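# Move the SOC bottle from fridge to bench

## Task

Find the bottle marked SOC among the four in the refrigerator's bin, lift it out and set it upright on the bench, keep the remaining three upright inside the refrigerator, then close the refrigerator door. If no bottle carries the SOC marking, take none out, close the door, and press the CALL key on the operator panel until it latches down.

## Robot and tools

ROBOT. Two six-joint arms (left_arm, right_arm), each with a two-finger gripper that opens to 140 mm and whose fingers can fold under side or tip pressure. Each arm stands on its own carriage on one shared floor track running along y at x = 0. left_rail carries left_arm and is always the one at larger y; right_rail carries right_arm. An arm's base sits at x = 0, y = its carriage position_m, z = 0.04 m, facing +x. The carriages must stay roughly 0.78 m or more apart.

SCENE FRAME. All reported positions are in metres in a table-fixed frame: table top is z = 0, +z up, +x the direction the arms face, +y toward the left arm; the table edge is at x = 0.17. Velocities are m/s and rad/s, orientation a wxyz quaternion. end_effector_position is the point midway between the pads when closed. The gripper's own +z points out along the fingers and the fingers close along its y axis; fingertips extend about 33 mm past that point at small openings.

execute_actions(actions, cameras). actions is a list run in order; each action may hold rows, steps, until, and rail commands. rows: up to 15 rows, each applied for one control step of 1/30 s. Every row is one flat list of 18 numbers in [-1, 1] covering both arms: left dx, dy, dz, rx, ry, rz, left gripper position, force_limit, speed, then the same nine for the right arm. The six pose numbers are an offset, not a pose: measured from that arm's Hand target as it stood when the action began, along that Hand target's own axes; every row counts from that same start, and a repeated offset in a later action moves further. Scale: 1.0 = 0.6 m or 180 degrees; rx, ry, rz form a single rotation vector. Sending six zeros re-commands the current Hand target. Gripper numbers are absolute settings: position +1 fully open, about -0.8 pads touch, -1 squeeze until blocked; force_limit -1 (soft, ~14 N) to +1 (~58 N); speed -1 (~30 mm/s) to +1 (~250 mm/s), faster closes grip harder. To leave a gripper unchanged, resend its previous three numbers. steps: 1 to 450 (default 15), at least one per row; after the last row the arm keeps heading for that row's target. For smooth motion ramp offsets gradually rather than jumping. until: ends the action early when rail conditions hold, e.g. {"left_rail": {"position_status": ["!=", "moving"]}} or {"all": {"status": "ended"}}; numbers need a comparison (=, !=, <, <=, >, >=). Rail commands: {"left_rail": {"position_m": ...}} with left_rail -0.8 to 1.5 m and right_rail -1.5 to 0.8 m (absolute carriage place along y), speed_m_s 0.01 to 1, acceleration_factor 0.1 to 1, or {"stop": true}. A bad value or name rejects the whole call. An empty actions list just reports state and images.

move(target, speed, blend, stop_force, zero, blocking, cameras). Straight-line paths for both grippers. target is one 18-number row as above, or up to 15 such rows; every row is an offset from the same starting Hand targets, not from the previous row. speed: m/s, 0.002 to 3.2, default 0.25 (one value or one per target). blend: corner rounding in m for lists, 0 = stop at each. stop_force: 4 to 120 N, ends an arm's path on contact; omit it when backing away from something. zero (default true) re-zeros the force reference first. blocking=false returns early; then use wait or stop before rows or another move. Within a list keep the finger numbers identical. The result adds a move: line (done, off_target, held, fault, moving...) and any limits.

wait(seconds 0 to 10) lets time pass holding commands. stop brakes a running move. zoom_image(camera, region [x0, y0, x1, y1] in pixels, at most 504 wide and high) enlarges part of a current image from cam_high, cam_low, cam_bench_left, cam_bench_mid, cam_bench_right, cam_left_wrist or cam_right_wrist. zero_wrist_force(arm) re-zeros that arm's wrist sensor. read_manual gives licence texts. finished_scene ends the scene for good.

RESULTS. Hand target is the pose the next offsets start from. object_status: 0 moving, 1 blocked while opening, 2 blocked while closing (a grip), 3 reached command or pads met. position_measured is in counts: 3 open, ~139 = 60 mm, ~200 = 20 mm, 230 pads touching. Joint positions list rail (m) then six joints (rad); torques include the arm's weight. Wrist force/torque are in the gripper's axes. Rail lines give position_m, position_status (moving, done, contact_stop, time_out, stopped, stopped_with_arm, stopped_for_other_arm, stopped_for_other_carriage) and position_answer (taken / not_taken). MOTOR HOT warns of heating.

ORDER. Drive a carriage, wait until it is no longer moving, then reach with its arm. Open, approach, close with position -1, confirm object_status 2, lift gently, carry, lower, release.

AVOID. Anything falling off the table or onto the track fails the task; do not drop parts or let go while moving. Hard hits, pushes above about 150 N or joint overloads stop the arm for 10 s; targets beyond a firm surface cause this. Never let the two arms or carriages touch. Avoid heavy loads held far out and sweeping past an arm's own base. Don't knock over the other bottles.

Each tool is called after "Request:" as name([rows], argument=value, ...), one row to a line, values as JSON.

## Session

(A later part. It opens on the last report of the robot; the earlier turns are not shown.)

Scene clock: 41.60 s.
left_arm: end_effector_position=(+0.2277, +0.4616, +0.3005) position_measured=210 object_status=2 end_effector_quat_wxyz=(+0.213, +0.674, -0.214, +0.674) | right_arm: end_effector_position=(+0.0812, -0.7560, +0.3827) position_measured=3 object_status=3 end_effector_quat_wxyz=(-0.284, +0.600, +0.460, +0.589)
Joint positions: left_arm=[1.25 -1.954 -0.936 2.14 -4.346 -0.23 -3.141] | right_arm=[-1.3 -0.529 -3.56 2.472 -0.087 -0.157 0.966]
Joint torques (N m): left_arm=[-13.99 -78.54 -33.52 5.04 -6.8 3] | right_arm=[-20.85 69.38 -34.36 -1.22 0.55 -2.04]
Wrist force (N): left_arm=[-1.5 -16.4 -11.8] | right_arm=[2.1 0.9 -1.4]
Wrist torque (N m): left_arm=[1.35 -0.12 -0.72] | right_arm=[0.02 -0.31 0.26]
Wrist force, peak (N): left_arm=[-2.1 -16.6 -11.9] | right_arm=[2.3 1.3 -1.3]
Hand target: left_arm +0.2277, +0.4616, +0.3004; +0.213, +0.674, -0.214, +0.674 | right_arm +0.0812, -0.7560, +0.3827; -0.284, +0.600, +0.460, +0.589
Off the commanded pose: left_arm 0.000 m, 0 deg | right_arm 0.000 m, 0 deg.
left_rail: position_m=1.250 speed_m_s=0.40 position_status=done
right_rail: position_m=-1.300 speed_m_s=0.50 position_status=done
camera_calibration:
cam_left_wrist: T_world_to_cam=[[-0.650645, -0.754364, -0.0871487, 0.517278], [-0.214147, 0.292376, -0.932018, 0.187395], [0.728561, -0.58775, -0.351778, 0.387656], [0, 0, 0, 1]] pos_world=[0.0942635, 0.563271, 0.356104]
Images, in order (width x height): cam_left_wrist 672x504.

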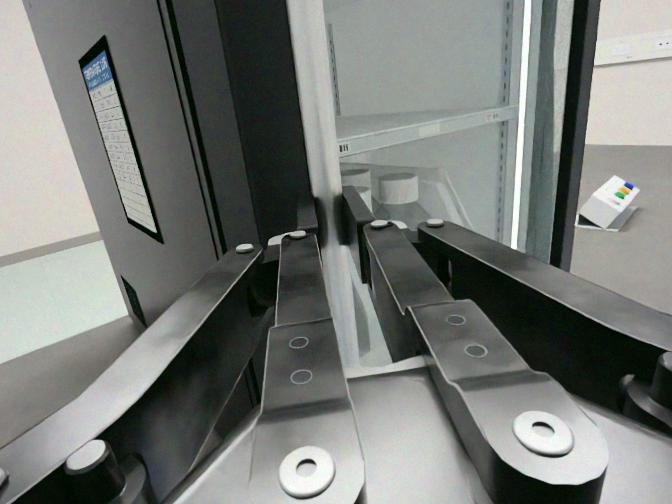

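Request:
move([
  [0,0.0485,-0.055,-0.011,0,0,-1,0.2,-1,0,0,0,0,0,0,1,1,1],
  [0,0.103,-0.105,-0.022,0,0,-1,0.2,-1,0,0,0,0,0,0,1,1,1],
], speed=0.05, blend=[0.01,0], cameras=["cam_left_wrist","cam_bench_left"])

Scene clock: 44.67 s.
left_arm: end_effector_position=(+0.1409, +0.4474, +0.3004) position_measured=210 object_status=2 end_effector_quat_wxyz=(+0.236, +0.666, -0.237, +0.666) | right_arm: end_effector_position=(+0.0812, -0.7560, +0.3827) position_measured=3 object_status=3 end_effector_quat_wxyz=(-0.284, +0.600, +0.460, +0.589)
Joint positions: left_arm=[1.25 -2.072 -0.931 2.127 -4.338 -0.181 -3.141] | right_arm=[-1.3 -0.529 -3.56 2.472 -0.087 -0.157 0.966]
Joint torques (N m): left_arm=[-20.81 -65.52 -16.37 0.09 8.01 1.75] | right_arm=[-21.26 67.87 -34.2 -1.07 0.24 -1.99]
Wrist force (N): left_arm=[-0.4 19.0 25.0] | right_arm=[1.6 1.1 -1.1]
Wrist torque (N m): left_arm=[0.54 0.01 -0.78] | right_arm=[0.04 -0.19 0.27]
Wrist force, peak (N): left_arm=[-4.7 26.9 26.5] | right_arm=[2.2 1.5 -1.0]
Hand target: left_arm +0.1406, +0.4473, +0.3004; +0.236, +0.666, -0.237, +0.666 | right_arm +0.0812, -0.7560, +0.3827; -0.284, +0.600, +0.460, +0.589
Off the commanded pose: left_arm 0.000 m, 0 deg | right_arm 0.000 m, 0 deg.
left_rail: position_m=1.250 speed_m_s=0.40 position_status=done
right_rail: position_m=-1.300 speed_m_s=0.50 position_status=done
move: done
camera_calibration:
cam_left_wrist: T_world_to_cam=[[-0.701052, -0.707747, -0.0872895, 0.436302], [-0.193477, 0.306591, -0.93197, 0.163594], [0.686362, -0.636471, -0.351869, 0.470216], [0, 0, 0, 1]] pos_world=[0.0147837, 0.557914, 0.356004]
Images, in order (width x height): cam_bench_left 672x504, cam_left_wrist 672x504.

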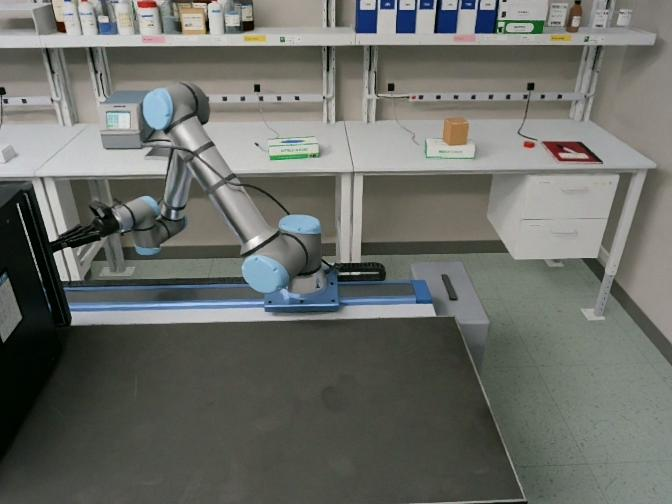

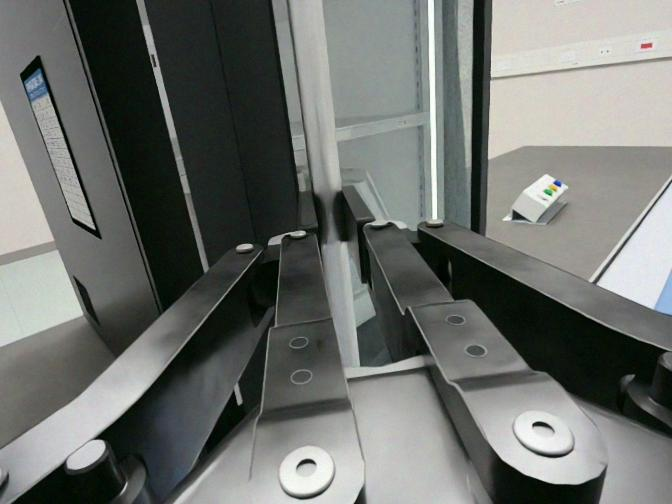

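Request:
execute_actions([
  {"rows":[[0,0,0,0,0,0,-0.4,0.2,-0.9,0,0,0,0,0,0,1,1,1]],"steps":40},
], cameras=["cam_left_wrist"])

Scene clock: 47.60 s.
left_arm: end_effector_position=(+0.1406, +0.4473, +0.3004) position_measured=179 object_status=3 end_effector_quat_wxyz=(+0.236, +0.666, -0.237, +0.666) | right_arm: end_effector_position=(+0.0812, -0.7560, +0.3827) position_measured=3 object_status=3 end_effector_quat_wxyz=(-0.284, +0.600, +0.460, +0.589)
Joint positions: left_arm=[1.25 -2.072 -0.931 2.127 -4.338 -0.181 -3.141] | right_arm=[-1.3 -0.529 -3.56 2.472 -0.087 -0.157 0.966]
Joint torques (N m): left_arm=[3.33 -68.03 -15.58 1.6 -1.59 -3.13] | right_arm=[-20.4 70.14 -35.09 -1.16 0.49 -2.06]
Wrist force (N): left_arm=[-2.0 2.3 -2.1] | right_arm=[1.4 1.6 -1.0]
Wrist torque (N m): left_arm=[0.97 0.24 -0.46] | right_arm=[0.16 -0.15 0.26]
Wrist force, peak (N): left_arm=[-1.6 19.2 25.7] | right_arm=[2.2 1.1 -1.4]
Hand target: left_arm +0.1406, +0.4473, +0.3004; +0.236, +0.666, -0.237, +0.666 | right_arm +0.0812, -0.7560, +0.3827; -0.284, +0.600, +0.460, +0.589
Off the commanded pose: left_arm 0.000 m, 0 deg | right_arm 0.000 m, 0 deg.
left_rail: position_m=1.250 speed_m_s=0.40 position_status=done
right_rail: position_m=-1.300 speed_m_s=0.50 position_status=done
camera_calibration:
cam_left_wrist: T_world_to_cam=[[-0.701245, -0.707569, -0.0871879, 0.435959], [-0.193463, 0.306574, -0.931979, 0.163548], [0.686169, -0.636678, -0.351872, 0.470542], [0, 0, 0, 1]] pos_world=[0.0144831, 0.557915, 0.356004]
Images, in order (width x height): cam_left_wrist 672x504.

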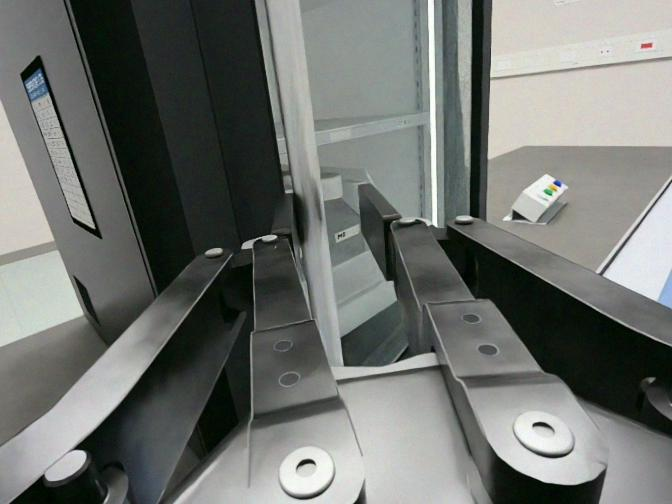

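Request:
zoom_image(camera="cam_left_wrist", region=[60, 0, 400, 255])

Scaled by 1.482 from the camera's 672x504 image, which has a finer 960x720 frame.

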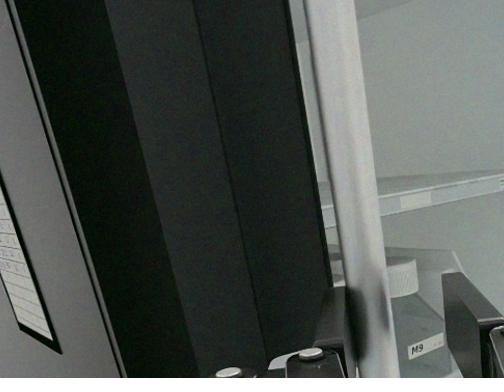

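Request:
wait(seconds=1.5, cameras=["cam_left_wrist","cam_right_wrist"])

Request:
zoom_image(camera="cam_right_wrist", region=[0, 0, 300, 230])

Scene clock: 49.67 s.
left_arm: end_effector_position=(+0.1406, +0.4473, +0.3004) position_measured=179 object_status=3 end_effector_quat_wxyz=(+0.236, +0.666, -0.237, +0.666) | right_arm: end_effector_position=(+0.0812, -0.7560, +0.3827) position_measured=3 object_status=3 end_effector_quat_wxyz=(-0.284, +0.600, +0.460, +0.589)
Joint positions: left_arm=[1.25 -2.072 -0.931 2.127 -4.338 -0.181 -3.141] | right_arm=[-1.3 -0.529 -3.56 2.472 -0.087 -0.157 0.966]
Joint torques (N m): left_arm=[7.7 -71.53 -15.49 1.9 -2.13 -3.38] | right_arm=[-19.44 68.68 -33.91 -1.31 0.27 -2.56]
Wrist force (N): left_arm=[-2.1 1.9 -2.1] | right_arm=[1.5 1.6 -1.0]
Wrist torque (N m): left_arm=[0.89 0.29 -0.46] | right_arm=[0.17 -0.17 0.27]
Wrist force, peak (N): left_arm=[-2.3 1.9 -2.9] | right_arm=[1.9 1.6 -1.5]
Hand target: left_arm +0.1406, +0.4473, +0.3004; +0.236, +0.666, -0.237, +0.666 | right_arm +0.0812, -0.7560, +0.3827; -0.284, +0.600, +0.460, +0.589
Tool commands: left_gripper/position=-0.4 left_gripper/force_limit=+0.2 left_gripper/speed=-0.9 right_gripper/position=+1.0 right_gripper/force_limit=+1.0 right_gripper/speed=+1.0
Off the commanded pose: left_arm 0.000 m, 0 deg | right_arm 0.000 m, 0 deg.
left_rail: position_m=1.250 speed_m_s=0.40 position_status=done
right_rail: position_m=-1.300 speed_m_s=0.50 position_status=done
wait: 1.50 s; at rest from the start
camera_calibration:
cam_left_wrist: T_world_to_cam=[[-0.701198, -0.707613, -0.0872132, 0.435991], [-0.193449, 0.306562, -0.931986, 0.163557], [0.686221, -0.636635, -0.351848, 0.470508], [0, 0, 0, 1]] pos_world=[0.0144833, 0.557915, 0.356004]
cam_right_wrist: T_world_to_cam=[[0.836479, -0.525809, 0.154361, -0.530915], [-0.133908, -0.469266, -0.872845, -0.0161727], [0.531386, 0.709446, -0.462942, 0.861807], [0, 0, 0, 1]] pos_world=[-0.0160186, -0.898155, 0.466803]
Images, in order (width x height): cam_left_wrist 672x504, cam_right_wrist 672x504.

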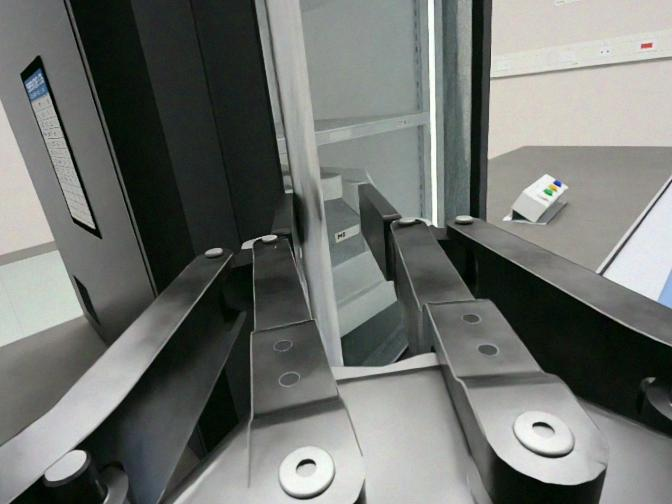

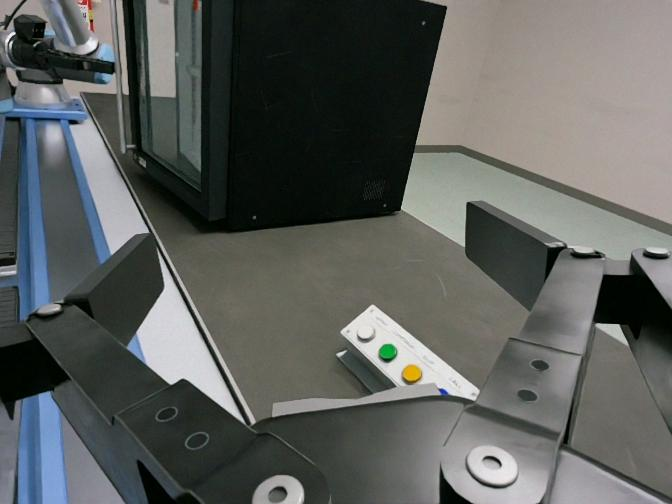

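Scaled by 1.680 from the camera's 672x504 image, which has a finer 960x720 frame.

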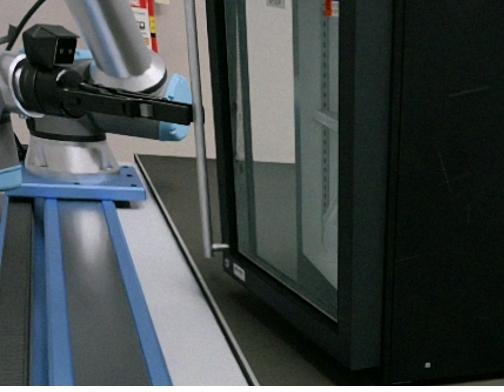

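Request:
move([
  [0,0,-0.117,0,0,0,-0.4,0.2,-0.9,0,0,0,0,0,0,1,1,1],
  [0,-0.1975,-0.267,-0.221,0.221,0.4635,-0.4,0.2,-0.9,0,0,0,0,0,0,1,1,1],
  [0,-0.3225,-0.06,-0.221,0.221,0.4635,-1,0.2,-0.5,0,0,0,0,0,0,1,1,1],
], speed=0.15, cameras=["cam_left_wrist","cam_right_wrist","cam_bench_left"])

Scene clock: 60.70 s.
left_arm: end_effector_position=(+0.2347, +0.6202, +0.3005) position_measured=232 object_status=0 end_effector_quat_wxyz=(-0.001, +0.000, +0.707, -0.707) | right_arm: end_effector_position=(+0.0812, -0.7560, +0.3827) position_measured=3 object_status=3 end_effector_quat_wxyz=(-0.284, +0.600, +0.460, +0.589)
Joint positions: left_arm=[1.25 -1.374 -1.048 2.577 -4.671 -1.768 -1.571] | right_arm=[-1.3 -0.529 -3.56 2.472 -0.087 -0.157 0.966]
Joint torques (N m): left_arm=[12.52 -42.52 -13.42 -0.61 -1.67 3.68] | right_arm=[-18.41 69.07 -34.1 -1.31 0.46 -2.09]
Wrist force (N): left_arm=[-0.2 3.5 -3.4] | right_arm=[1.8 0.8 -1.0]
Wrist torque (N m): left_arm=[0.62 0.31 -0.27] | right_arm=[-0.01 -0.24 0.26]
Wrist force, peak (N): left_arm=[-0.8 5.2 -3.1] | right_arm=[2.4 1.3 -1.4]
Hand target: left_arm +0.2347, +0.6202, +0.3005; -0.001, +0.000, +0.707, -0.707 | right_arm +0.0812, -0.7560, +0.3827; -0.284, +0.600, +0.460, +0.589
Off the commanded pose: left_arm 0.000 m, 0 deg | right_arm 0.000 m, 0 deg.
left_rail: position_m=1.250 speed_m_s=0.40 position_status=done
right_rail: position_m=-1.300 speed_m_s=0.50 position_status=done
move: done
camera_calibration:
cam_left_wrist: T_world_to_cam=[[0.0864769, 0.0977589, -0.991446, 0.211696], [0.93246, 0.342448, 0.115098, -0.47229], [0.350771, -0.934437, -0.0615424, 0.692168], [0, 0, 0, 1]] pos_world=[0.179293, 0.787827, 0.306842]
cam_right_wrist: T_world_to_cam=[[0.836479, -0.525809, 0.154361, -0.530915], [-0.133908, -0.469266, -0.872845, -0.0161727], [0.531386, 0.709446, -0.462942, 0.861807], [0, 0, 0, 1]] pos_world=[-0.0160186, -0.898155, 0.466803]
Images, in order (width x height): cam_bench_left 672x504, cam_left_wrist 672x504, cam_right_wrist 672x504.

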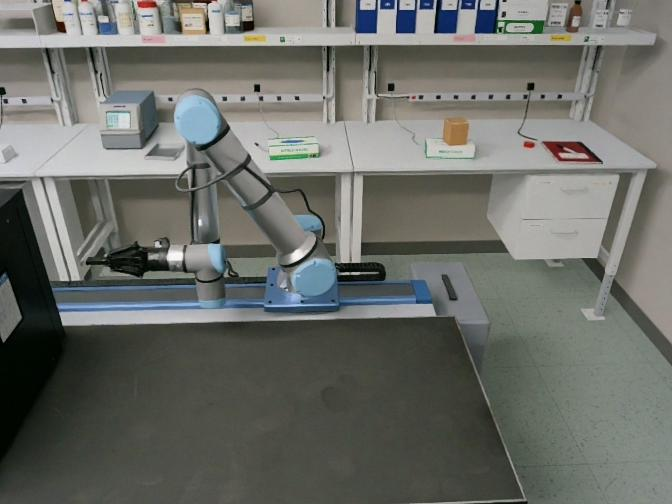

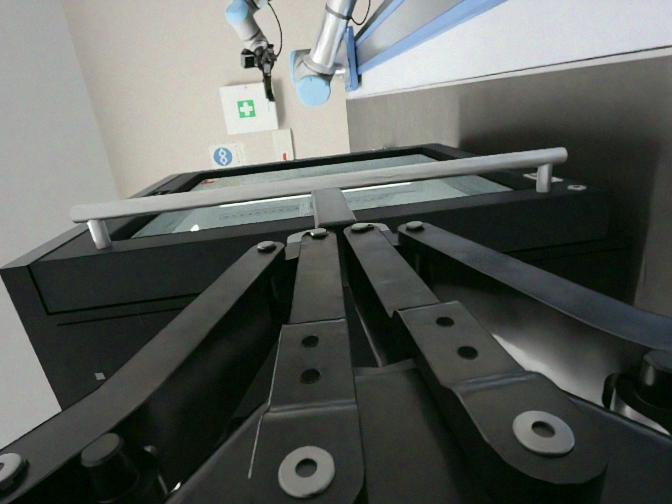

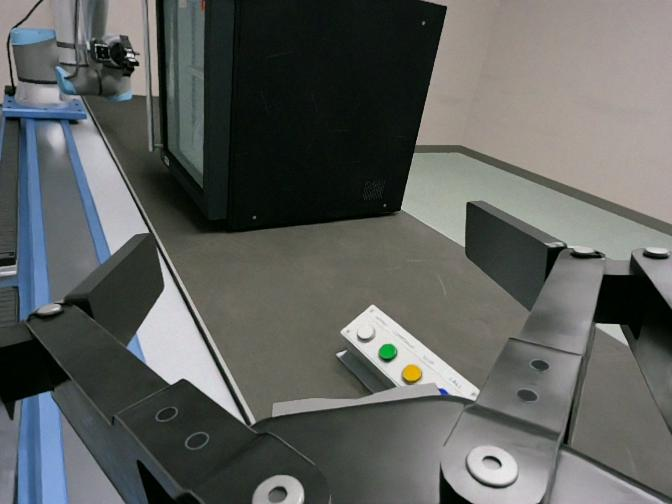

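Request:
execute_actions([
  {"left_rail":{"position_m":1.5},"steps":100,"until":{"left_rail":{"position_status":["!=","moving"]}}},
], cameras=[])

Request:
move([
  [0,0,0,0,0,0,-1,0.2,-0.5,0.645,0.135,-0.095,0,0,0,1,1,1],
  [0,0,0,0,0,0,-1,0.2,-0.5,0.475,0.919,-0.145,0,0,0,1,1,1],
], speed=0.3, cameras=["cam_bench_right"])

Scene clock: 64.13 s.
left_arm: end_effector_position=(+0.2347, +0.8702, +0.3005) position_measured=232 object_status=3 end_effector_quat_wxyz=(-0.001, +0.000, +0.707, -0.707) | right_arm: end_effector_position=(+0.0812, -0.7560, +0.3827) position_measured=3 object_status=3 end_effector_quat_wxyz=(-0.284, +0.600, +0.460, +0.589)
Joint positions: left_arm=[1.5 -1.374 -1.048 2.578 -4.671 -1.768 -1.571] | right_arm=[-1.3 -0.529 -3.56 2.472 -0.087 -0.157 0.966]
Joint torques (N m): left_arm=[-0.71 -57.86 -14.17 -2.42 0.12 3.63] | right_arm=[-19.2 69.91 -34.08 -1.49 0.54 -2.09]
Wrist force (N): left_arm=[0.0 3.2 -3.9] | right_arm=[1.3 1.3 -1.3]
Wrist torque (N m): left_arm=[0.54 0.25 -0.28] | right_arm=[0.09 -0.14 0.27]
Wrist force, peak (N): left_arm=[-0.2 4.0 -6.0] | right_arm=[2.0 1.3 -1.7]
Hand target: left_arm +0.2347, +0.8702, +0.3005; -0.001, +0.000, +0.707, -0.707 | right_arm +0.0812, -0.7560, +0.3827; -0.284, +0.600, +0.460, +0.589
Tool commands: left_gripper/position=-1.0 left_gripper/force_limit=+0.2 left_gripper/speed=-0.5 right_gripper/position=+1.0 right_gripper/force_limit=+1.0 right_gripper/speed=+1.0
Off the commanded pose: left_arm 0.000 m, 0 deg | right_arm 0.000 m, 0 deg.
left_rail: position_m=1.500 speed_m_s=0.40 position_status=done
right_rail: position_m=-1.300 speed_m_s=0.50 position_status=done
No camera images: "cameras" was empty.

Scene clock: 69.07 s.
left_arm: end_effector_position=(+0.2347, +0.8702, +0.3005) position_measured=232 object_status=3 end_effector_quat_wxyz=(-0.001, +0.000, +0.707, -0.707) | right_arm: end_effector_position=(+0.4976, -1.0007, +0.7823) position_measured=3 object_status=3 end_effector_quat_wxyz=(-0.285, +0.599, +0.460, +0.590)
Joint positions: left_arm=[1.5 -1.374 -1.048 2.577 -4.671 -1.768 -1.571] | right_arm=[-1.3 -0.533 -2.193 1.904 -0.842 -0.157 0.922]
Joint torques (N m): left_arm=[-17.07 -65.02 -13.63 -5.06 0.69 3.4] | right_arm=[23.11 -9.08 -41.96 -7.23 0.22 2.36]
Wrist force (N): left_arm=[-0.5 3.7 -3.4] | right_arm=[1.3 1.4 -0.9]
Wrist torque (N m): left_arm=[0.66 0.37 -0.27] | right_arm=[0.10 -0.18 0.13]
Wrist force, peak (N): left_arm=[-0.7 4.3 -3.7] | right_arm=[4.5 1.3 -1.9]
Hand target: left_arm +0.2347, +0.8702, +0.3005; -0.001, +0.000, +0.707, -0.707 | right_arm +0.4979, -1.0002, +0.7822; -0.284, +0.600, +0.460, +0.589
Off the commanded pose: left_arm 0.000 m, 0 deg | right_arm 0.001 m, 0 deg.
left_rail: position_m=1.500 speed_m_s=0.40 position_status=done
right_rail: position_m=-1.300 speed_m_s=0.50 position_status=done
shoulder posture changed (right arm): the wrist came as close to joint 2's axis as it can, and the arm is now in the other of its two shoulder postures.
move: done
Images, in order (width x height): cam_bench_right 672x504.

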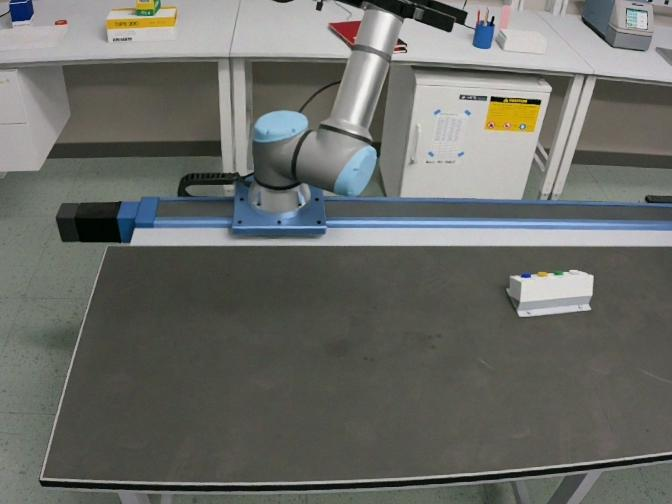

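Request:
move(target=[0,0,0,0,0,0,-1,0.2,-0.5,-0.2087,-0.629,0.49,-0.1607,0.0289,0.0753,-0.1,0.5,0], speed=0.3, cameras=[])

Request:
move(target=[0,0,0,0,0,0,-1,0.2,-0.5,-0.4,-0.713,0.115,0,0,0,-0.1,0.5,0], speed=0.3, cameras=["cam_bench_right"])

Scene clock: 73.73 s.
left_arm: end_effector_position=(+0.2347, +0.8702, +0.3005) position_measured=232 object_status=3 end_effector_quat_wxyz=(-0.001, +0.000, +0.707, -0.707) | right_arm: end_effector_position=(+0.3092, -0.6109, +0.5427) position_measured=141 object_status=3 end_effector_quat_wxyz=(-0.213, +0.675, +0.212, +0.674)
Joint positions: left_arm=[1.5 -1.374 -1.048 2.577 -4.671 -1.768 -1.571] | right_arm=[-1.3 1.151 -1.708 2.001 -0.293 2.111 0.001]
Joint torques (N m): left_arm=[-13.3 -64.39 -13.31 -5.02 0.57 2.9] | right_arm=[20.65 -20.35 -55.34 0.57 3.16 2.39]
Wrist force (N): left_arm=[-0.9 3.8 -3.6] | right_arm=[1.4 0.1 -1.1]
Wrist torque (N m): left_arm=[0.68 0.45 -0.28] | right_arm=[-0.18 -0.26 0.16]
Wrist force, peak (N): left_arm=[-0.5 4.1 -3.8] | right_arm=[2.5 3.3 -2.2]
Hand target: left_arm +0.2347, +0.8702, +0.3005; -0.001, +0.000, +0.707, -0.707 | right_arm +0.3092, -0.6109, +0.5427; -0.213, +0.675, +0.212, +0.674
Off the commanded pose: left_arm 0.000 m, 0 deg | right_arm 0.000 m, 0 deg.
left_rail: position_m=1.500 speed_m_s=0.40 position_status=done
right_rail: position_m=-1.300 speed_m_s=0.50 position_status=done
move: done; limits=paced
No camera images: "cameras" was empty.

Scene clock: 76.23 s.
left_arm: end_effector_position=(+0.2347, +0.8702, +0.3005) position_measured=232 object_status=3 end_effector_quat_wxyz=(-0.001, +0.000, +0.707, -0.707) | right_arm: end_effector_position=(+0.1207, -0.2206, +0.3032) position_measured=141 object_status=3 end_effector_quat_wxyz=(-0.213, +0.675, +0.212, +0.674)
Joint positions: left_arm=[1.5 -1.374 -1.048 2.577 -4.671 -1.768 -1.571] | right_arm=[-1.3 1.553 -0.899 1.405 -0.506 2.514 0.001]
Joint torques (N m): left_arm=[-14.4 -67.17 -12.92 -4.74 0.83 2.73] | right_arm=[21.46 -86.19 -51.75 1.24 2.84 2.88]
Wrist force (N): left_arm=[-0.1 4.2 -3.5] | right_arm=[1.3 1.5 0.3]
Wrist torque (N m): left_arm=[0.76 0.27 -0.28] | right_arm=[0.08 -0.22 0.08]
Wrist force, peak (N): left_arm=[-0.3 4.1 -4.0] | right_arm=[2.6 2.3 -1.1]
Hand target: left_arm +0.2347, +0.8702, +0.3005; -0.001, +0.000, +0.707, -0.707 | right_arm +0.1207, -0.2205, +0.3031; -0.213, +0.675, +0.212, +0.674
Off the commanded pose: left_arm 0.000 m, 0 deg | right_arm 0.000 m, 0 deg.
left_rail: position_m=1.500 speed_m_s=0.40 position_status=done
right_rail: position_m=-1.300 speed_m_s=0.50 position_status=done
move: done
Images, in order (width x height): cam_bench_right 672x504.

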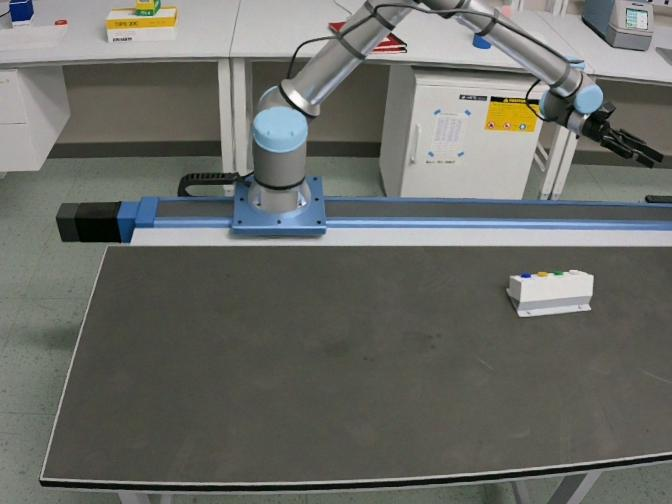

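Request:
execute_actions([
  {"right_rail":{"position_m":-0.75,"speed_m_s":0.3},"steps":200,"until":{"right_rail":{"position_status":["!=","moving"]}}},
], cameras=["cam_right_wrist","cam_left_wrist"])

Request:
zoom_image(camera="cam_right_wrist", region=[180, 60, 500, 300])

Scene clock: 78.87 s.
left_arm: end_effector_position=(+0.2347, +0.8702, +0.3005) position_measured=232 object_status=3 end_effector_quat_wxyz=(-0.001, +0.000, +0.707, -0.707) | right_arm: end_effector_position=(+0.1207, +0.3295, +0.3031) position_measured=141 object_status=3 end_effector_quat_wxyz=(-0.213, +0.675, +0.212, +0.674)
Joint positions: left_arm=[1.5 -1.374 -1.048 2.577 -4.671 -1.768 -1.571] | right_arm=[-0.75 1.553 -0.898 1.404 -0.505 2.514 0.001]
Joint torques (N m): left_arm=[-12.76 -67.69 -13.49 -5.03 0.8 2.35] | right_arm=[-16.62 -93.98 -36.03 -3.13 -0.47 2.54]
Wrist force (N): left_arm=[-0.7 3.7 -3.2] | right_arm=[1.8 0.9 -0.7]
Wrist torque (N m): left_arm=[0.65 0.42 -0.27] | right_arm=[-0.05 -0.34 0.08]
Wrist force, peak (N): left_arm=[-0.2 3.9 -4.5] | right_arm=[1.9 3.1 -2.0]
Hand target: left_arm +0.2347, +0.8702, +0.3005; -0.001, +0.000, +0.707, -0.707 | right_arm +0.1207, +0.3295, +0.3031; -0.213, +0.675, +0.212, +0.674
Tool commands: left_gripper/position=-1.0 left_gripper/force_limit=+0.2 left_gripper/speed=-0.5 right_gripper/position=-0.1 right_gripper/force_limit=+0.5 right_gripper/speed=+0.0
Off the commanded pose: left_arm 0.000 m, 0 deg | right_arm 0.000 m, 0 deg.
left_rail: position_m=1.500 speed_m_s=0.40 position_status=done
right_rail: position_m=-0.750 speed_m_s=0.30 position_status=done
camera_calibration:
cam_left_wrist: T_world_to_cam=[[0.0864769, 0.0977589, -0.991446, 0.187256], [0.93246, 0.342448, 0.115098, -0.557902], [0.350771, -0.934437, -0.0615424, 0.925777], [0, 0, 0, 1]] pos_world=[0.179293, 1.03783, 0.306842]
cam_right_wrist: T_world_to_cam=[[0.475238, -0.877525, -0.0640197, 0.244837], [-0.343146, -0.117853, -0.931859, 0.356303], [0.810185, 0.464823, -0.357127, 0.0487366], [0, 0, 0, 1]] pos_world=[-0.0335774, 0.234188, 0.365104]
Images, in order (width x height): cam_left_wrist 672x504, cam_right_wrist 672x504.

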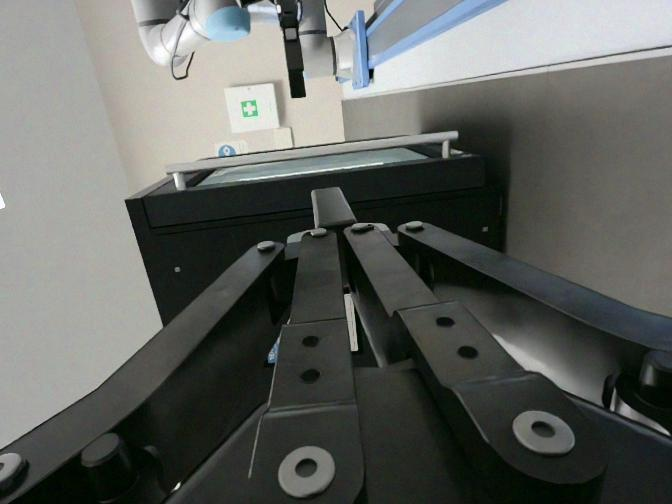

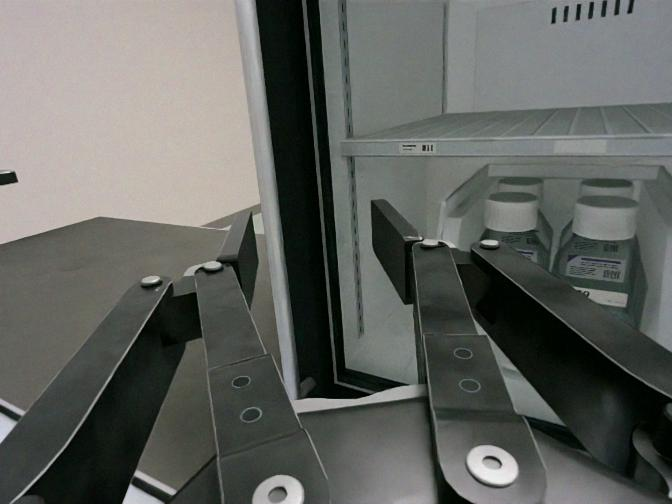

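Scaled by 1.575 from the camera's 672x504 image, which has a finer 960x720 frame.

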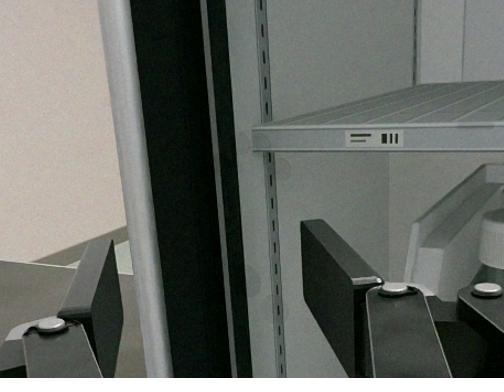

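Request:
move(target=[0,0,0,0,0,0,-1,0.2,-0.5,0,-0.047,0.16,0,0,0,-0.1,0.5,0], speed=0.12, cameras=["cam_right_wrist"])

Request:
zoom_image(camera="cam_right_wrist", region=[180, 60, 500, 300])

Scene clock: 80.90 s.
left_arm: end_effector_position=(+0.2347, +0.8702, +0.3005) position_measured=232 object_status=3 end_effector_quat_wxyz=(-0.001, +0.000, +0.707, -0.707) | right_arm: end_effector_position=(+0.1831, +0.4075, +0.3031) position_measured=141 object_status=3 end_effector_quat_wxyz=(-0.213, +0.675, +0.212, +0.674)
Joint positions: left_arm=[1.5 -1.374 -1.048 2.577 -4.671 -1.768 -1.571] | right_arm=[-0.75 1.489 -0.793 1.215 -0.422 2.45 0.001]
Joint torques (N m): left_arm=[-12.06 -65.96 -13.23 -4.52 0.75 2.2] | right_arm=[-20.04 -93.72 -51.29 1.44 -2.73 2.47]
Wrist force (N): left_arm=[-0.4 3.9 -3.5] | right_arm=[1.0 0.6 -0.5]
Wrist torque (N m): left_arm=[0.70 0.34 -0.27] | right_arm=[-0.08 -0.22 0.07]
Wrist force, peak (N): left_arm=[-0.3 4.2 -3.8] | right_arm=[2.1 1.3 -0.9]
Hand target: left_arm +0.2347, +0.8702, +0.3005; -0.001, +0.000, +0.707, -0.707 | right_arm +0.1832, +0.4076, +0.3031; -0.213, +0.675, +0.212, +0.674
Off the commanded pose: left_arm 0.000 m, 0 deg | right_arm 0.000 m, 0 deg.
left_rail: position_m=1.500 speed_m_s=0.40 position_status=done
right_rail: position_m=-0.750 speed_m_s=0.30 position_status=done
move: done
camera_calibration:
cam_right_wrist: T_world_to_cam=[[0.475259, -0.877517, -0.0639776, 0.283563], [-0.343047, -0.11785, -0.931896, 0.386951], [0.810215, 0.464839, -0.357039, -0.0381944], [0, 0, 0, 1]] pos_world=[0.0289226, 0.312188, 0.365103]
Images, in order (width x height): cam_right_wrist 672x504.

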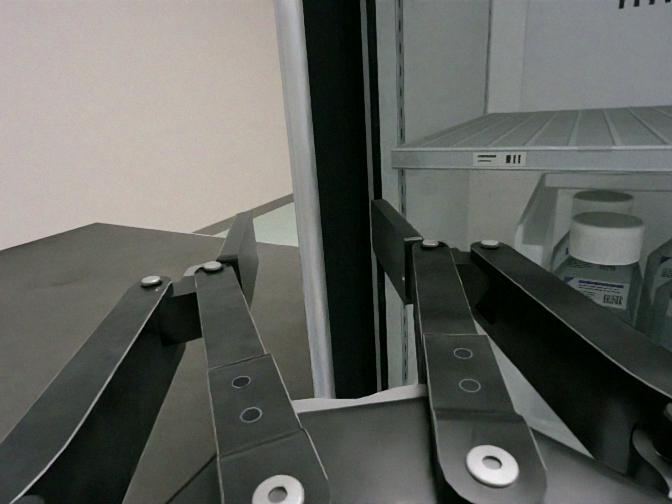

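Scaled by 1.575 from the camera's 672x504 image, which has a finer 960x720 frame.

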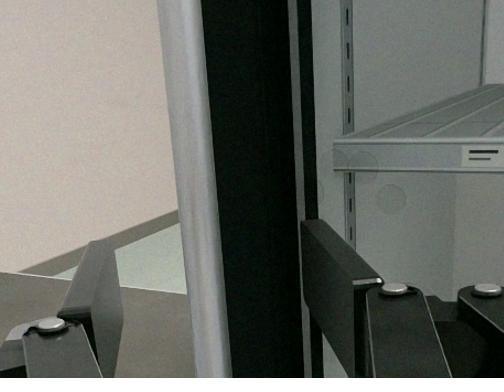

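Request:
move(target=[0,0,0,0,0,0,-1,0.2,-0.5,0,0,0.085,0,0,0,-0.1,0.5,0], speed=0.04, stop_force=8, cameras=["cam_right_wrist"])

Request:
zoom_image(camera="cam_right_wrist", region=[180, 60, 500, 300])

Scene clock: 83.63 s.
left_arm: end_effector_position=(+0.2347, +0.8702, +0.3005) position_measured=232 object_status=3 end_effector_quat_wxyz=(-0.001, +0.000, +0.707, -0.707) | right_arm: end_effector_position=(+0.2250, +0.4368, +0.3031) position_measured=141 object_status=3 end_effector_quat_wxyz=(-0.213, +0.675, +0.212, +0.674)
Joint positions: left_arm=[1.5 -1.374 -1.048 2.577 -4.671 -1.768 -1.571] | right_arm=[-0.75 1.449 -0.75 1.136 -0.386 2.41 0.001]
Joint torques (N m): left_arm=[-14.29 -64.97 -12.9 -4.82 0.75 2.14] | right_arm=[-22.77 -95.95 -53.96 1.32 -2.94 2.48]
Wrist force (N): left_arm=[-0.2 3.9 -3.4] | right_arm=[1.8 1.0 -1.0]
Wrist torque (N m): left_arm=[0.69 0.30 -0.28] | right_arm=[0.04 -0.42 0.07]
Wrist force, peak (N): left_arm=[-0.7 3.9 -4.1] | right_arm=[1.8 1.2 -1.4]
Hand target: left_arm +0.2347, +0.8702, +0.3005; -0.001, +0.000, +0.707, -0.707 | right_arm +0.2250, +0.4368, +0.3031; -0.213, +0.675, +0.212, +0.674
Off the commanded pose: left_arm 0.000 m, 0 deg | right_arm 0.000 m, 0 deg.
left_rail: position_m=1.500 speed_m_s=0.40 position_status=done
right_rail: position_m=-0.750 speed_m_s=0.30 position_status=done
move: done
camera_calibration:
cam_right_wrist: T_world_to_cam=[[0.475243, -0.877522, -0.0640225, 0.28938], [-0.34307, -0.117809, -0.931893, 0.404764], [0.810214, 0.46484, -0.357039, -0.0857623], [0, 0, 0, 1]] pos_world=[0.0708226, 0.341488, 0.365103]
Images, in order (width x height): cam_right_wrist 672x504.

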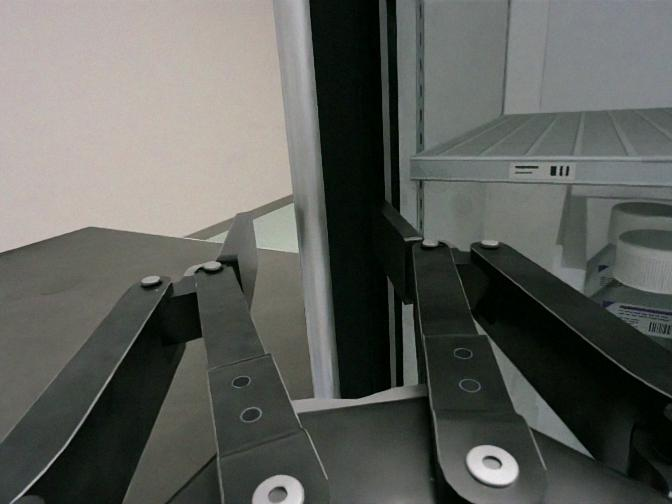

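Scaled by 1.575 from the camera's 672x504 image, which has a finer 960x720 frame.

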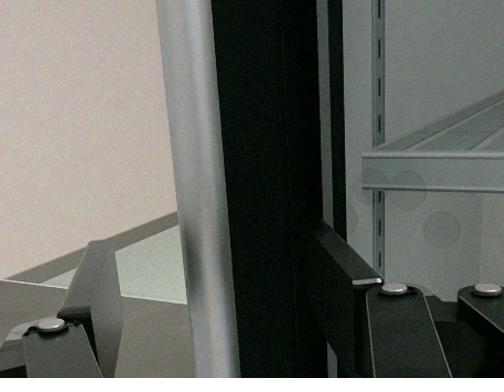

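Centered and contact-free. Closing on the bar.

Request:
execute_actions([
  {"rows":[[0,0,0,0,0,0,-1,0.2,-0.5,0,0,0,0,0,0,-1,0.2,-1]],"steps":90},
], cameras=["cam_right_wrist"])

Scene clock: 87.03 s.
left_arm: end_effector_position=(+0.2347, +0.8702, +0.3005) position_measured=232 object_status=3 end_effector_quat_wxyz=(-0.001, +0.000, +0.707, -0.707) | right_arm: end_effector_position=(+0.2250, +0.4368, +0.3031) position_measured=210 object_status=2 end_effector_quat_wxyz=(-0.213, +0.675, +0.212, +0.674)
Joint positions: left_arm=[1.5 -1.374 -1.048 2.577 -4.671 -1.768 -1.571] | right_arm=[-0.75 1.449 -0.75 1.136 -0.386 2.41 0.001]
Joint torques (N m): left_arm=[-13.19 -65.55 -11.86 -4.89 0.73 2.04] | right_arm=[-21.46 -123.85 -33.71 0.98 12.16 2.57]
Wrist force (N): left_arm=[-0.4 3.6 -3.4] | right_arm=[-0.7 -23.9 0.4]
Wrist torque (N m): left_arm=[0.63 0.34 -0.28] | right_arm=[0.80 -0.41 0.11]
Wrist force, peak (N): left_arm=[-1.1 3.8 -3.9] | right_arm=[-0.2 -24.0 -0.1]
Hand target: left_arm +0.2347, +0.8702, +0.3005; -0.001, +0.000, +0.707, -0.707 | right_arm +0.2250, +0.4368, +0.3031; -0.213, +0.675, +0.212, +0.674
Off the commanded pose: left_arm 0.000 m, 0 deg | right_arm 0.000 m, 0 deg.
left_rail: position_m=1.500 speed_m_s=0.40 position_status=done
right_rail: position_m=-0.750 speed_m_s=0.30 position_status=done
camera_calibration:
cam_right_wrist: T_world_to_cam=[[0.475238, -0.877525, -0.0640197, 0.28938], [-0.343146, -0.117853, -0.931859, 0.404773], [0.810185, 0.464823, -0.357127, -0.0857222], [0, 0, 0, 1]] pos_world=[0.0708226, 0.341488, 0.365104]
Images, in order (width x height): cam_right_wrist 672x504.

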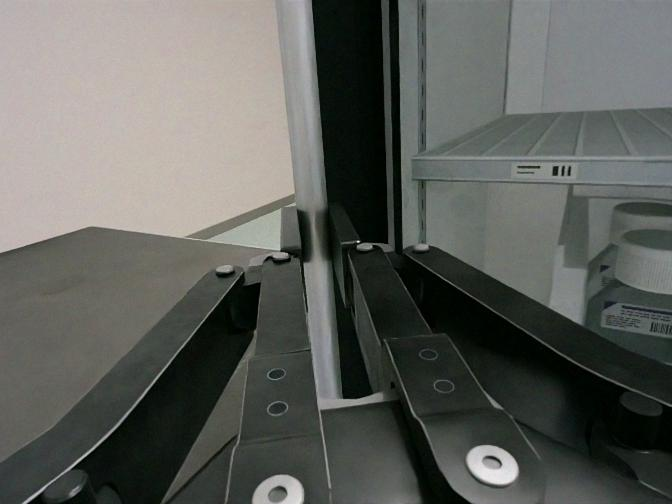

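Request:
move([
  [0,0,0,0,0,0,-1,0.2,-0.5,0,-0.04,-0.0835,0.025,0,0,-1,0.2,-1],
  [0,0,0,0,0,0,-1,0.2,-0.5,0,-0.0687,-0.172,0.05,0,0,-1,0.2,-1],
  [0,0,0,0,0,0,-1,0.2,-0.5,0,-0.0845,-0.263,0.075,0,0,-1,0.2,-1],
], speed=0.08, blend=[0.006,0.006,0], cameras=["cam_right_wrist","cam_left_wrist"])

Scene clock: 101.00 s.
left_arm: end_effector_position=(+0.2347, +0.8702, +0.3005) position_measured=232 object_status=3 end_effector_quat_wxyz=(-0.001, +0.000, +0.707, -0.707) | right_arm: end_effector_position=(+0.0715, +0.3853, +0.3025) position_measured=210 object_status=2 end_effector_quat_wxyz=(-0.285, +0.647, +0.286, +0.646)
Joint positions: left_arm=[1.5 -1.374 -1.048 2.577 -4.671 -1.768 -1.571] | right_arm=[-0.75 1.552 -0.899 1.407 -0.506 2.291 0.001]
Joint torques (N m): left_arm=[-13.96 -67.61 -11.68 -4.89 0.94 1.09] | right_arm=[-0.33 -99.56 -43.22 -2.21 -3.05 -0.03]
Wrist force (N): left_arm=[-0.4 3.3 -3.5] | right_arm=[10.0 10.9 -3.1]
Wrist torque (N m): left_arm=[0.58 0.34 -0.28] | right_arm=[-0.28 -0.24 0.09]
Wrist force, peak (N): left_arm=[-0.3 4.4 -3.8] | right_arm=[11.6 127.6 -48.2]
Hand target: left_arm +0.2347, +0.8702, +0.3005; -0.001, +0.000, +0.707, -0.707 | right_arm +0.0715, +0.3853, +0.3025; -0.285, +0.647, +0.286, +0.646 (not the last commanded pose)
Tool commands: left_gripper/position=-1.0 left_gripper/force_limit=+0.2 left_gripper/speed=-0.5 right_gripper/position=-1.0 right_gripper/force_limit=+0.2 right_gripper/speed=-1.0
Off the commanded pose: left_arm 0.000 m, 0 deg | right_arm 0.006 m, 1 deg.
FORCE FAULT: contact force on the right arm reached its limit, and that arm stopped for 10 seconds. The contact can be on any part of that arm, not only on its tool. That arm's remaining commands of this call were not run. That arm's target is now where it stood when the stop ended, not its last command. That arm accepts commands again.
left_rail: position_m=1.500 speed_m_s=0.40 position_status=done
right_rail: position_m=-0.750 speed_m_s=0.30 position_status=done
move: fault (right_arm)
camera_calibration:
cam_left_wrist: T_world_to_cam=[[0.0864769, 0.0977589, -0.991446, 0.187256], [0.93246, 0.342448, 0.115098, -0.557902], [0.350771, -0.934437, -0.0615424, 0.925777], [0, 0, 0, 1]] pos_world=[0.179293, 1.03783, 0.306842]
cam_right_wrist: T_world_to_cam=[[0.656927, -0.751323, -0.0629238, 0.255187], [-0.308646, -0.191844, -0.93163, 0.371455], [0.687884, 0.631434, -0.35792, 0.00723319], [0, 0, 0, 1]] pos_world=[-0.057967, 0.258422, 0.364705]
Images, in order (width x height): cam_left_wrist 672x504, cam_right_wrist 672x504.

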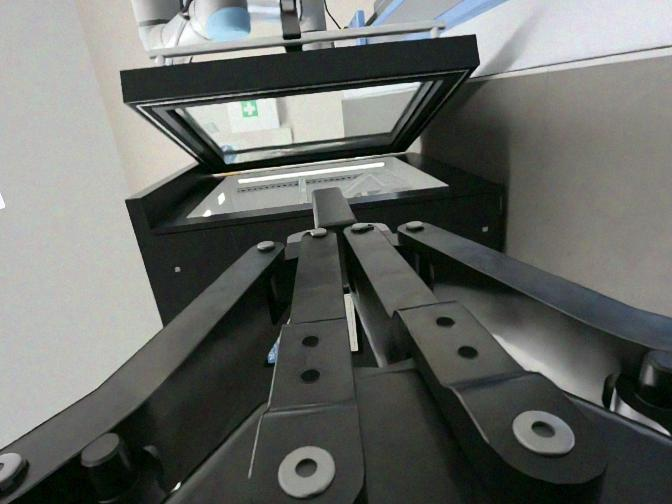

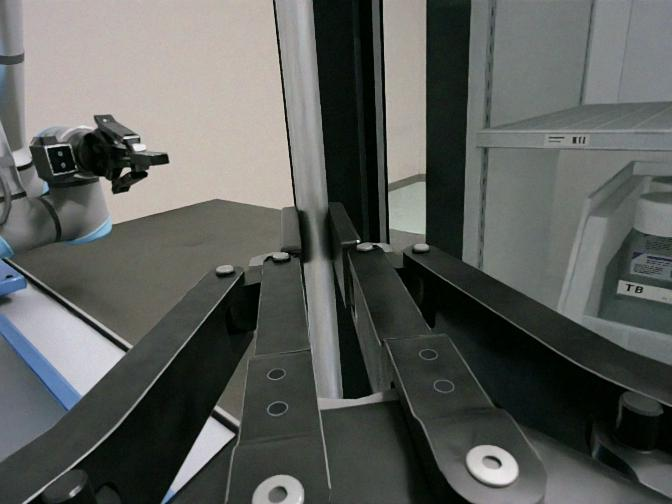

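Request:
move([
  [0,0,0,0,0,0,-1,0.2,-0.5,0,-0.0157,-0.0592,0.0167,0,0,-1,0.2,-1],
  [0,0,0,0,0,0,-1,0.2,-0.5,0,-0.026,-0.1197,0.0333,0,0,-1,0.2,-1],
], speed=0.05, blend=[0.004,0], cameras=["cam_right_wrist"])

Scene clock: 104.60 s.
left_arm: end_effector_position=(+0.2347, +0.8702, +0.3005) position_measured=232 object_status=3 end_effector_quat_wxyz=(-0.001, +0.000, +0.707, -0.707) | right_arm: end_effector_position=(+0.0117, +0.3429, +0.3026) position_measured=210 object_status=2 end_effector_quat_wxyz=(-0.319, +0.631, +0.319, +0.631)
Joint positions: left_arm=[1.5 -1.374 -1.048 2.577 -4.671 -1.768 -1.571] | right_arm=[-0.75 1.59 -0.982 1.549 -0.566 2.225 0.001]
Joint torques (N m): left_arm=[-14.05 -65.91 -11.35 -5.02 0.59 0.75] | right_arm=[19 -103.74 -31.54 -4.84 -1.3 -1.94]
Wrist force (N): left_arm=[-0.5 3.3 -3.8] | right_arm=[-1.5 -2.1 -0.5]
Wrist torque (N m): left_arm=[0.57 0.36 -0.28] | right_arm=[0.60 0.65 0.16]
Wrist force, peak (N): left_arm=[-0.7 4.0 -3.7] | right_arm=[10.2 11.6 -3.2]
Hand target: left_arm +0.2347, +0.8702, +0.3005; -0.001, +0.000, +0.707, -0.707 | right_arm +0.0116, +0.3427, +0.3026; -0.319, +0.631, +0.319, +0.631
Off the commanded pose: left_arm 0.000 m, 0 deg | right_arm 0.000 m, 0 deg.
left_rail: position_m=1.500 speed_m_s=0.40 position_status=done
right_rail: position_m=-0.750 speed_m_s=0.30 position_status=done
move: done
camera_calibration:
cam_right_wrist: T_world_to_cam=[[0.731575, -0.678836, -0.0630931, 0.236833], [-0.287116, -0.222835, -0.931616, 0.355355], [0.618355, 0.699662, -0.357925, 0.0525484], [0, 0, 0, 1]] pos_world=[-0.103727, 0.20319, 0.364805]
Images, in order (width x height): cam_right_wrist 672x504.

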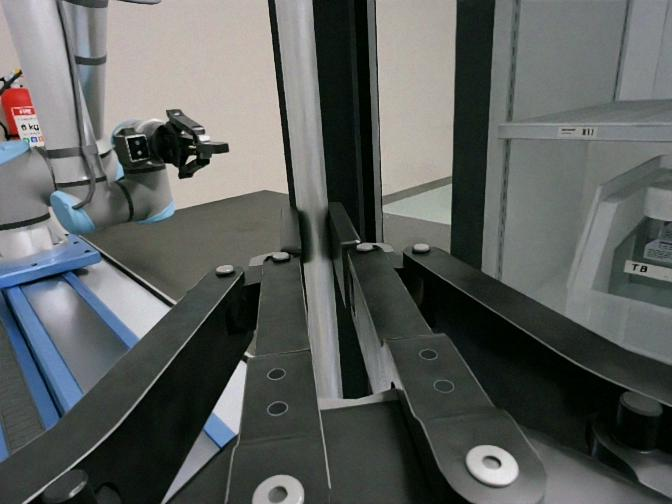

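Request:
move([
  [0,0,0,0,0,0,-1,0.2,-0.5,0,-0.0117,-0.06,0.0167,0,0,-1,0.2,-1],
  [0,0,0,0,0,0,-1,0.2,-0.5,0,-0.0177,-0.1209,0.0333,0,0,-1,0.2,-1],
  [0,0,0,0,0,0,-1,0.2,-0.5,0,-0.0187,-0.1822,0.05,0,0,-1,0.2,-1],
  [0,0,0,0,0,0,-1,0.2,-0.5,0,-0.014,-0.2434,0.0667,0,0,-1,0.2,-1],
], speed=0.06, blend=[0.004,0.004,0.004,0], cameras=["cam_right_wrist"])

Scene clock: 108.30 s.
left_arm: end_effector_position=(+0.2347, +0.8702, +0.3005) position_measured=232 object_status=3 end_effector_quat_wxyz=(-0.001, +0.000, +0.707, -0.707) | right_arm: end_effector_position=(-0.0817, +0.2302, +0.3028) position_measured=210 object_status=2 end_effector_quat_wxyz=(-0.383, +0.595, +0.383, +0.594)
Joint positions: left_arm=[1.5 -1.374 -1.048 2.577 -4.671 -1.768 -1.571] | right_arm=[-0.75 1.642 -1.166 1.85 -0.682 2.067 0.001]
Joint torques (N m): left_arm=[-13.83 -65.85 -11.81 -4.8 0.65 0.42] | right_arm=[-47.82 -105.13 -16.51 -4.36 26.72 -2.5]
Wrist force (N): left_arm=[-0.3 3.9 -3.7] | right_arm=[-13.1 -77.3 10.9]
Wrist torque (N m): left_arm=[0.71 0.32 -0.28] | right_arm=[3.22 0.29 0.12]
Wrist force, peak (N): left_arm=[-0.6 3.9 -4.0] | right_arm=[-13.4 -77.3 11.1]
Hand target: left_arm +0.2347, +0.8702, +0.3005; -0.001, +0.000, +0.707, -0.707 | right_arm -0.0818, +0.2301, +0.3028; -0.383, +0.595, +0.383, +0.594
Off the commanded pose: left_arm 0.000 m, 0 deg | right_arm 0.000 m, 0 deg.
left_rail: position_m=1.500 speed_m_s=0.40 position_status=done
right_rail: position_m=-0.750 speed_m_s=0.30 position_status=done
move: done
camera_calibration:
cam_right_wrist: T_world_to_cam=[[0.856778, -0.511776, -0.0633817, 0.200604], [-0.234705, -0.277551, -0.9316, 0.320395], [0.459179, 0.81305, -0.357916, 0.150066], [0, 0, 0, 1]] pos_world=[-0.165582, 0.0695796, 0.364906]
Images, in order (width x height): cam_right_wrist 672x504.

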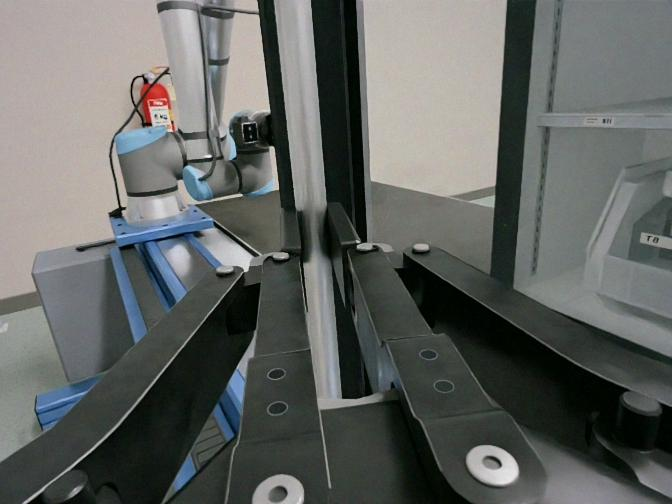

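Request:
move([
  [0,0,0,0,0,0,-1,0.2,-0.5,0,-0.0047,0.0007,0,0,0,-1,0.2,-1],
  [0,0,0,0,0,0,-1,0.2,-0.5,0,-0.0093,-0.0647,0.0167,0,0,-1,0.2,-1],
  [0,0,0,0,0,0,-1,0.2,-0.5,0,-0.0087,-0.1305,0.0333,0,0,-1,0.2,-1],
  [0,0,0,0,0,0,-1,0.2,-0.5,0,-0.0025,-0.1965,0.05,0,0,-1,0.2,-1],
], speed=0.06, blend=[0.001,0.004,0.004,0], cameras=["cam_right_wrist","cam_left_wrist"])

Scene clock: 111.77 s.
left_arm: end_effector_position=(+0.2347, +0.8702, +0.3005) position_measured=232 object_status=3 end_effector_quat_wxyz=(-0.001, +0.000, +0.707, -0.707) | right_arm: end_effector_position=(-0.1317, +0.1235, +0.3029) position_measured=210 object_status=2 end_effector_quat_wxyz=(-0.429, +0.563, +0.429, +0.562)
Joint positions: left_arm=[1.5 -1.374 -1.048 2.577 -4.671 -1.768 -1.571] | right_arm=[-0.75 1.657 -1.329 2.086 -0.756 1.925 0.001]
Joint torques (N m): left_arm=[-13.13 -66.42 -11.81 -5.15 0.69 -0.04] | right_arm=[-32.15 -82.93 -36.15 -9.84 2.03 -2.25]
Wrist force (N): left_arm=[-0.3 3.5 -3.3] | right_arm=[-14.7 -10.8 -1.6]
Wrist torque (N m): left_arm=[0.62 0.32 -0.27] | right_arm=[0.89 0.34 0.14]
Wrist force, peak (N): left_arm=[-0.4 4.1 -3.7] | right_arm=[-14.5 -78.3 10.8]
Hand target: left_arm +0.2347, +0.8702, +0.3005; -0.001, +0.000, +0.707, -0.707 | right_arm -0.1317, +0.1233, +0.3029; -0.429, +0.563, +0.429, +0.562
Off the commanded pose: left_arm 0.000 m, 0 deg | right_arm 0.000 m, 0 deg.
left_rail: position_m=1.500 speed_m_s=0.40 position_status=done
right_rail: position_m=-0.750 speed_m_s=0.30 position_status=done
move: done
camera_calibration:
cam_left_wrist: T_world_to_cam=[[0.0864769, 0.0977589, -0.991446, 0.187256], [0.93246, 0.342448, 0.115098, -0.557902], [0.350771, -0.934437, -0.0615424, 0.925777], [0, 0, 0, 1]] pos_world=[0.179293, 1.03783, 0.306842]
cam_right_wrist: T_world_to_cam=[[0.926246, -0.371521, -0.06357, 0.180703], [-0.188589, -0.310773, -0.931587, 0.289302], [0.326348, 0.874867, -0.357917, 0.234717], [0, 0, 0, 1]] pos_world=[-0.189416, -0.0483045, 0.365006]
Images, in order (width x height): cam_left_wrist 672x504, cam_right_wrist 672x504.

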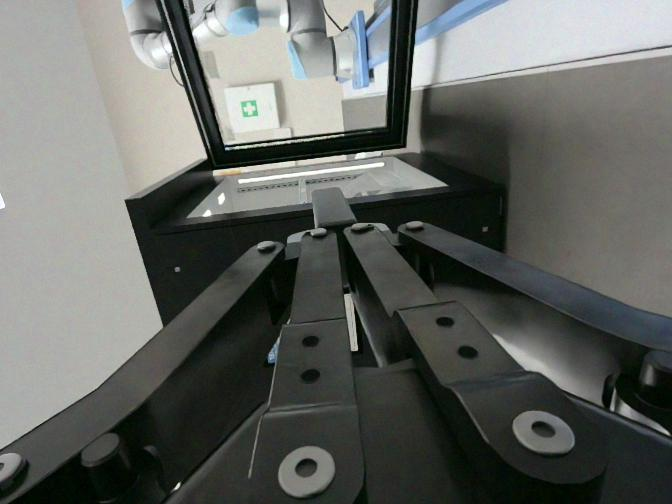

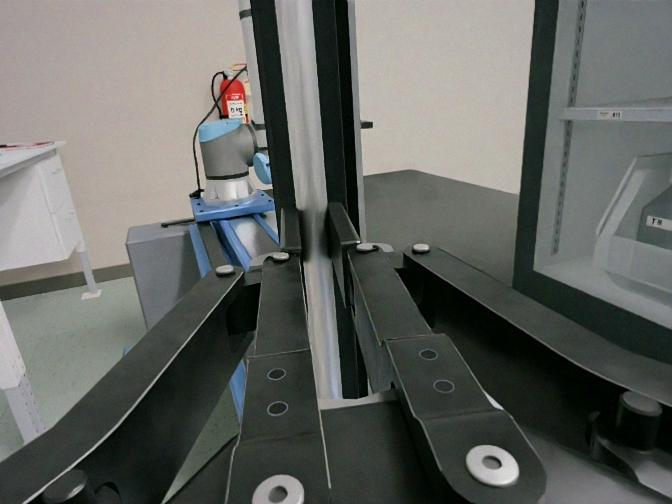

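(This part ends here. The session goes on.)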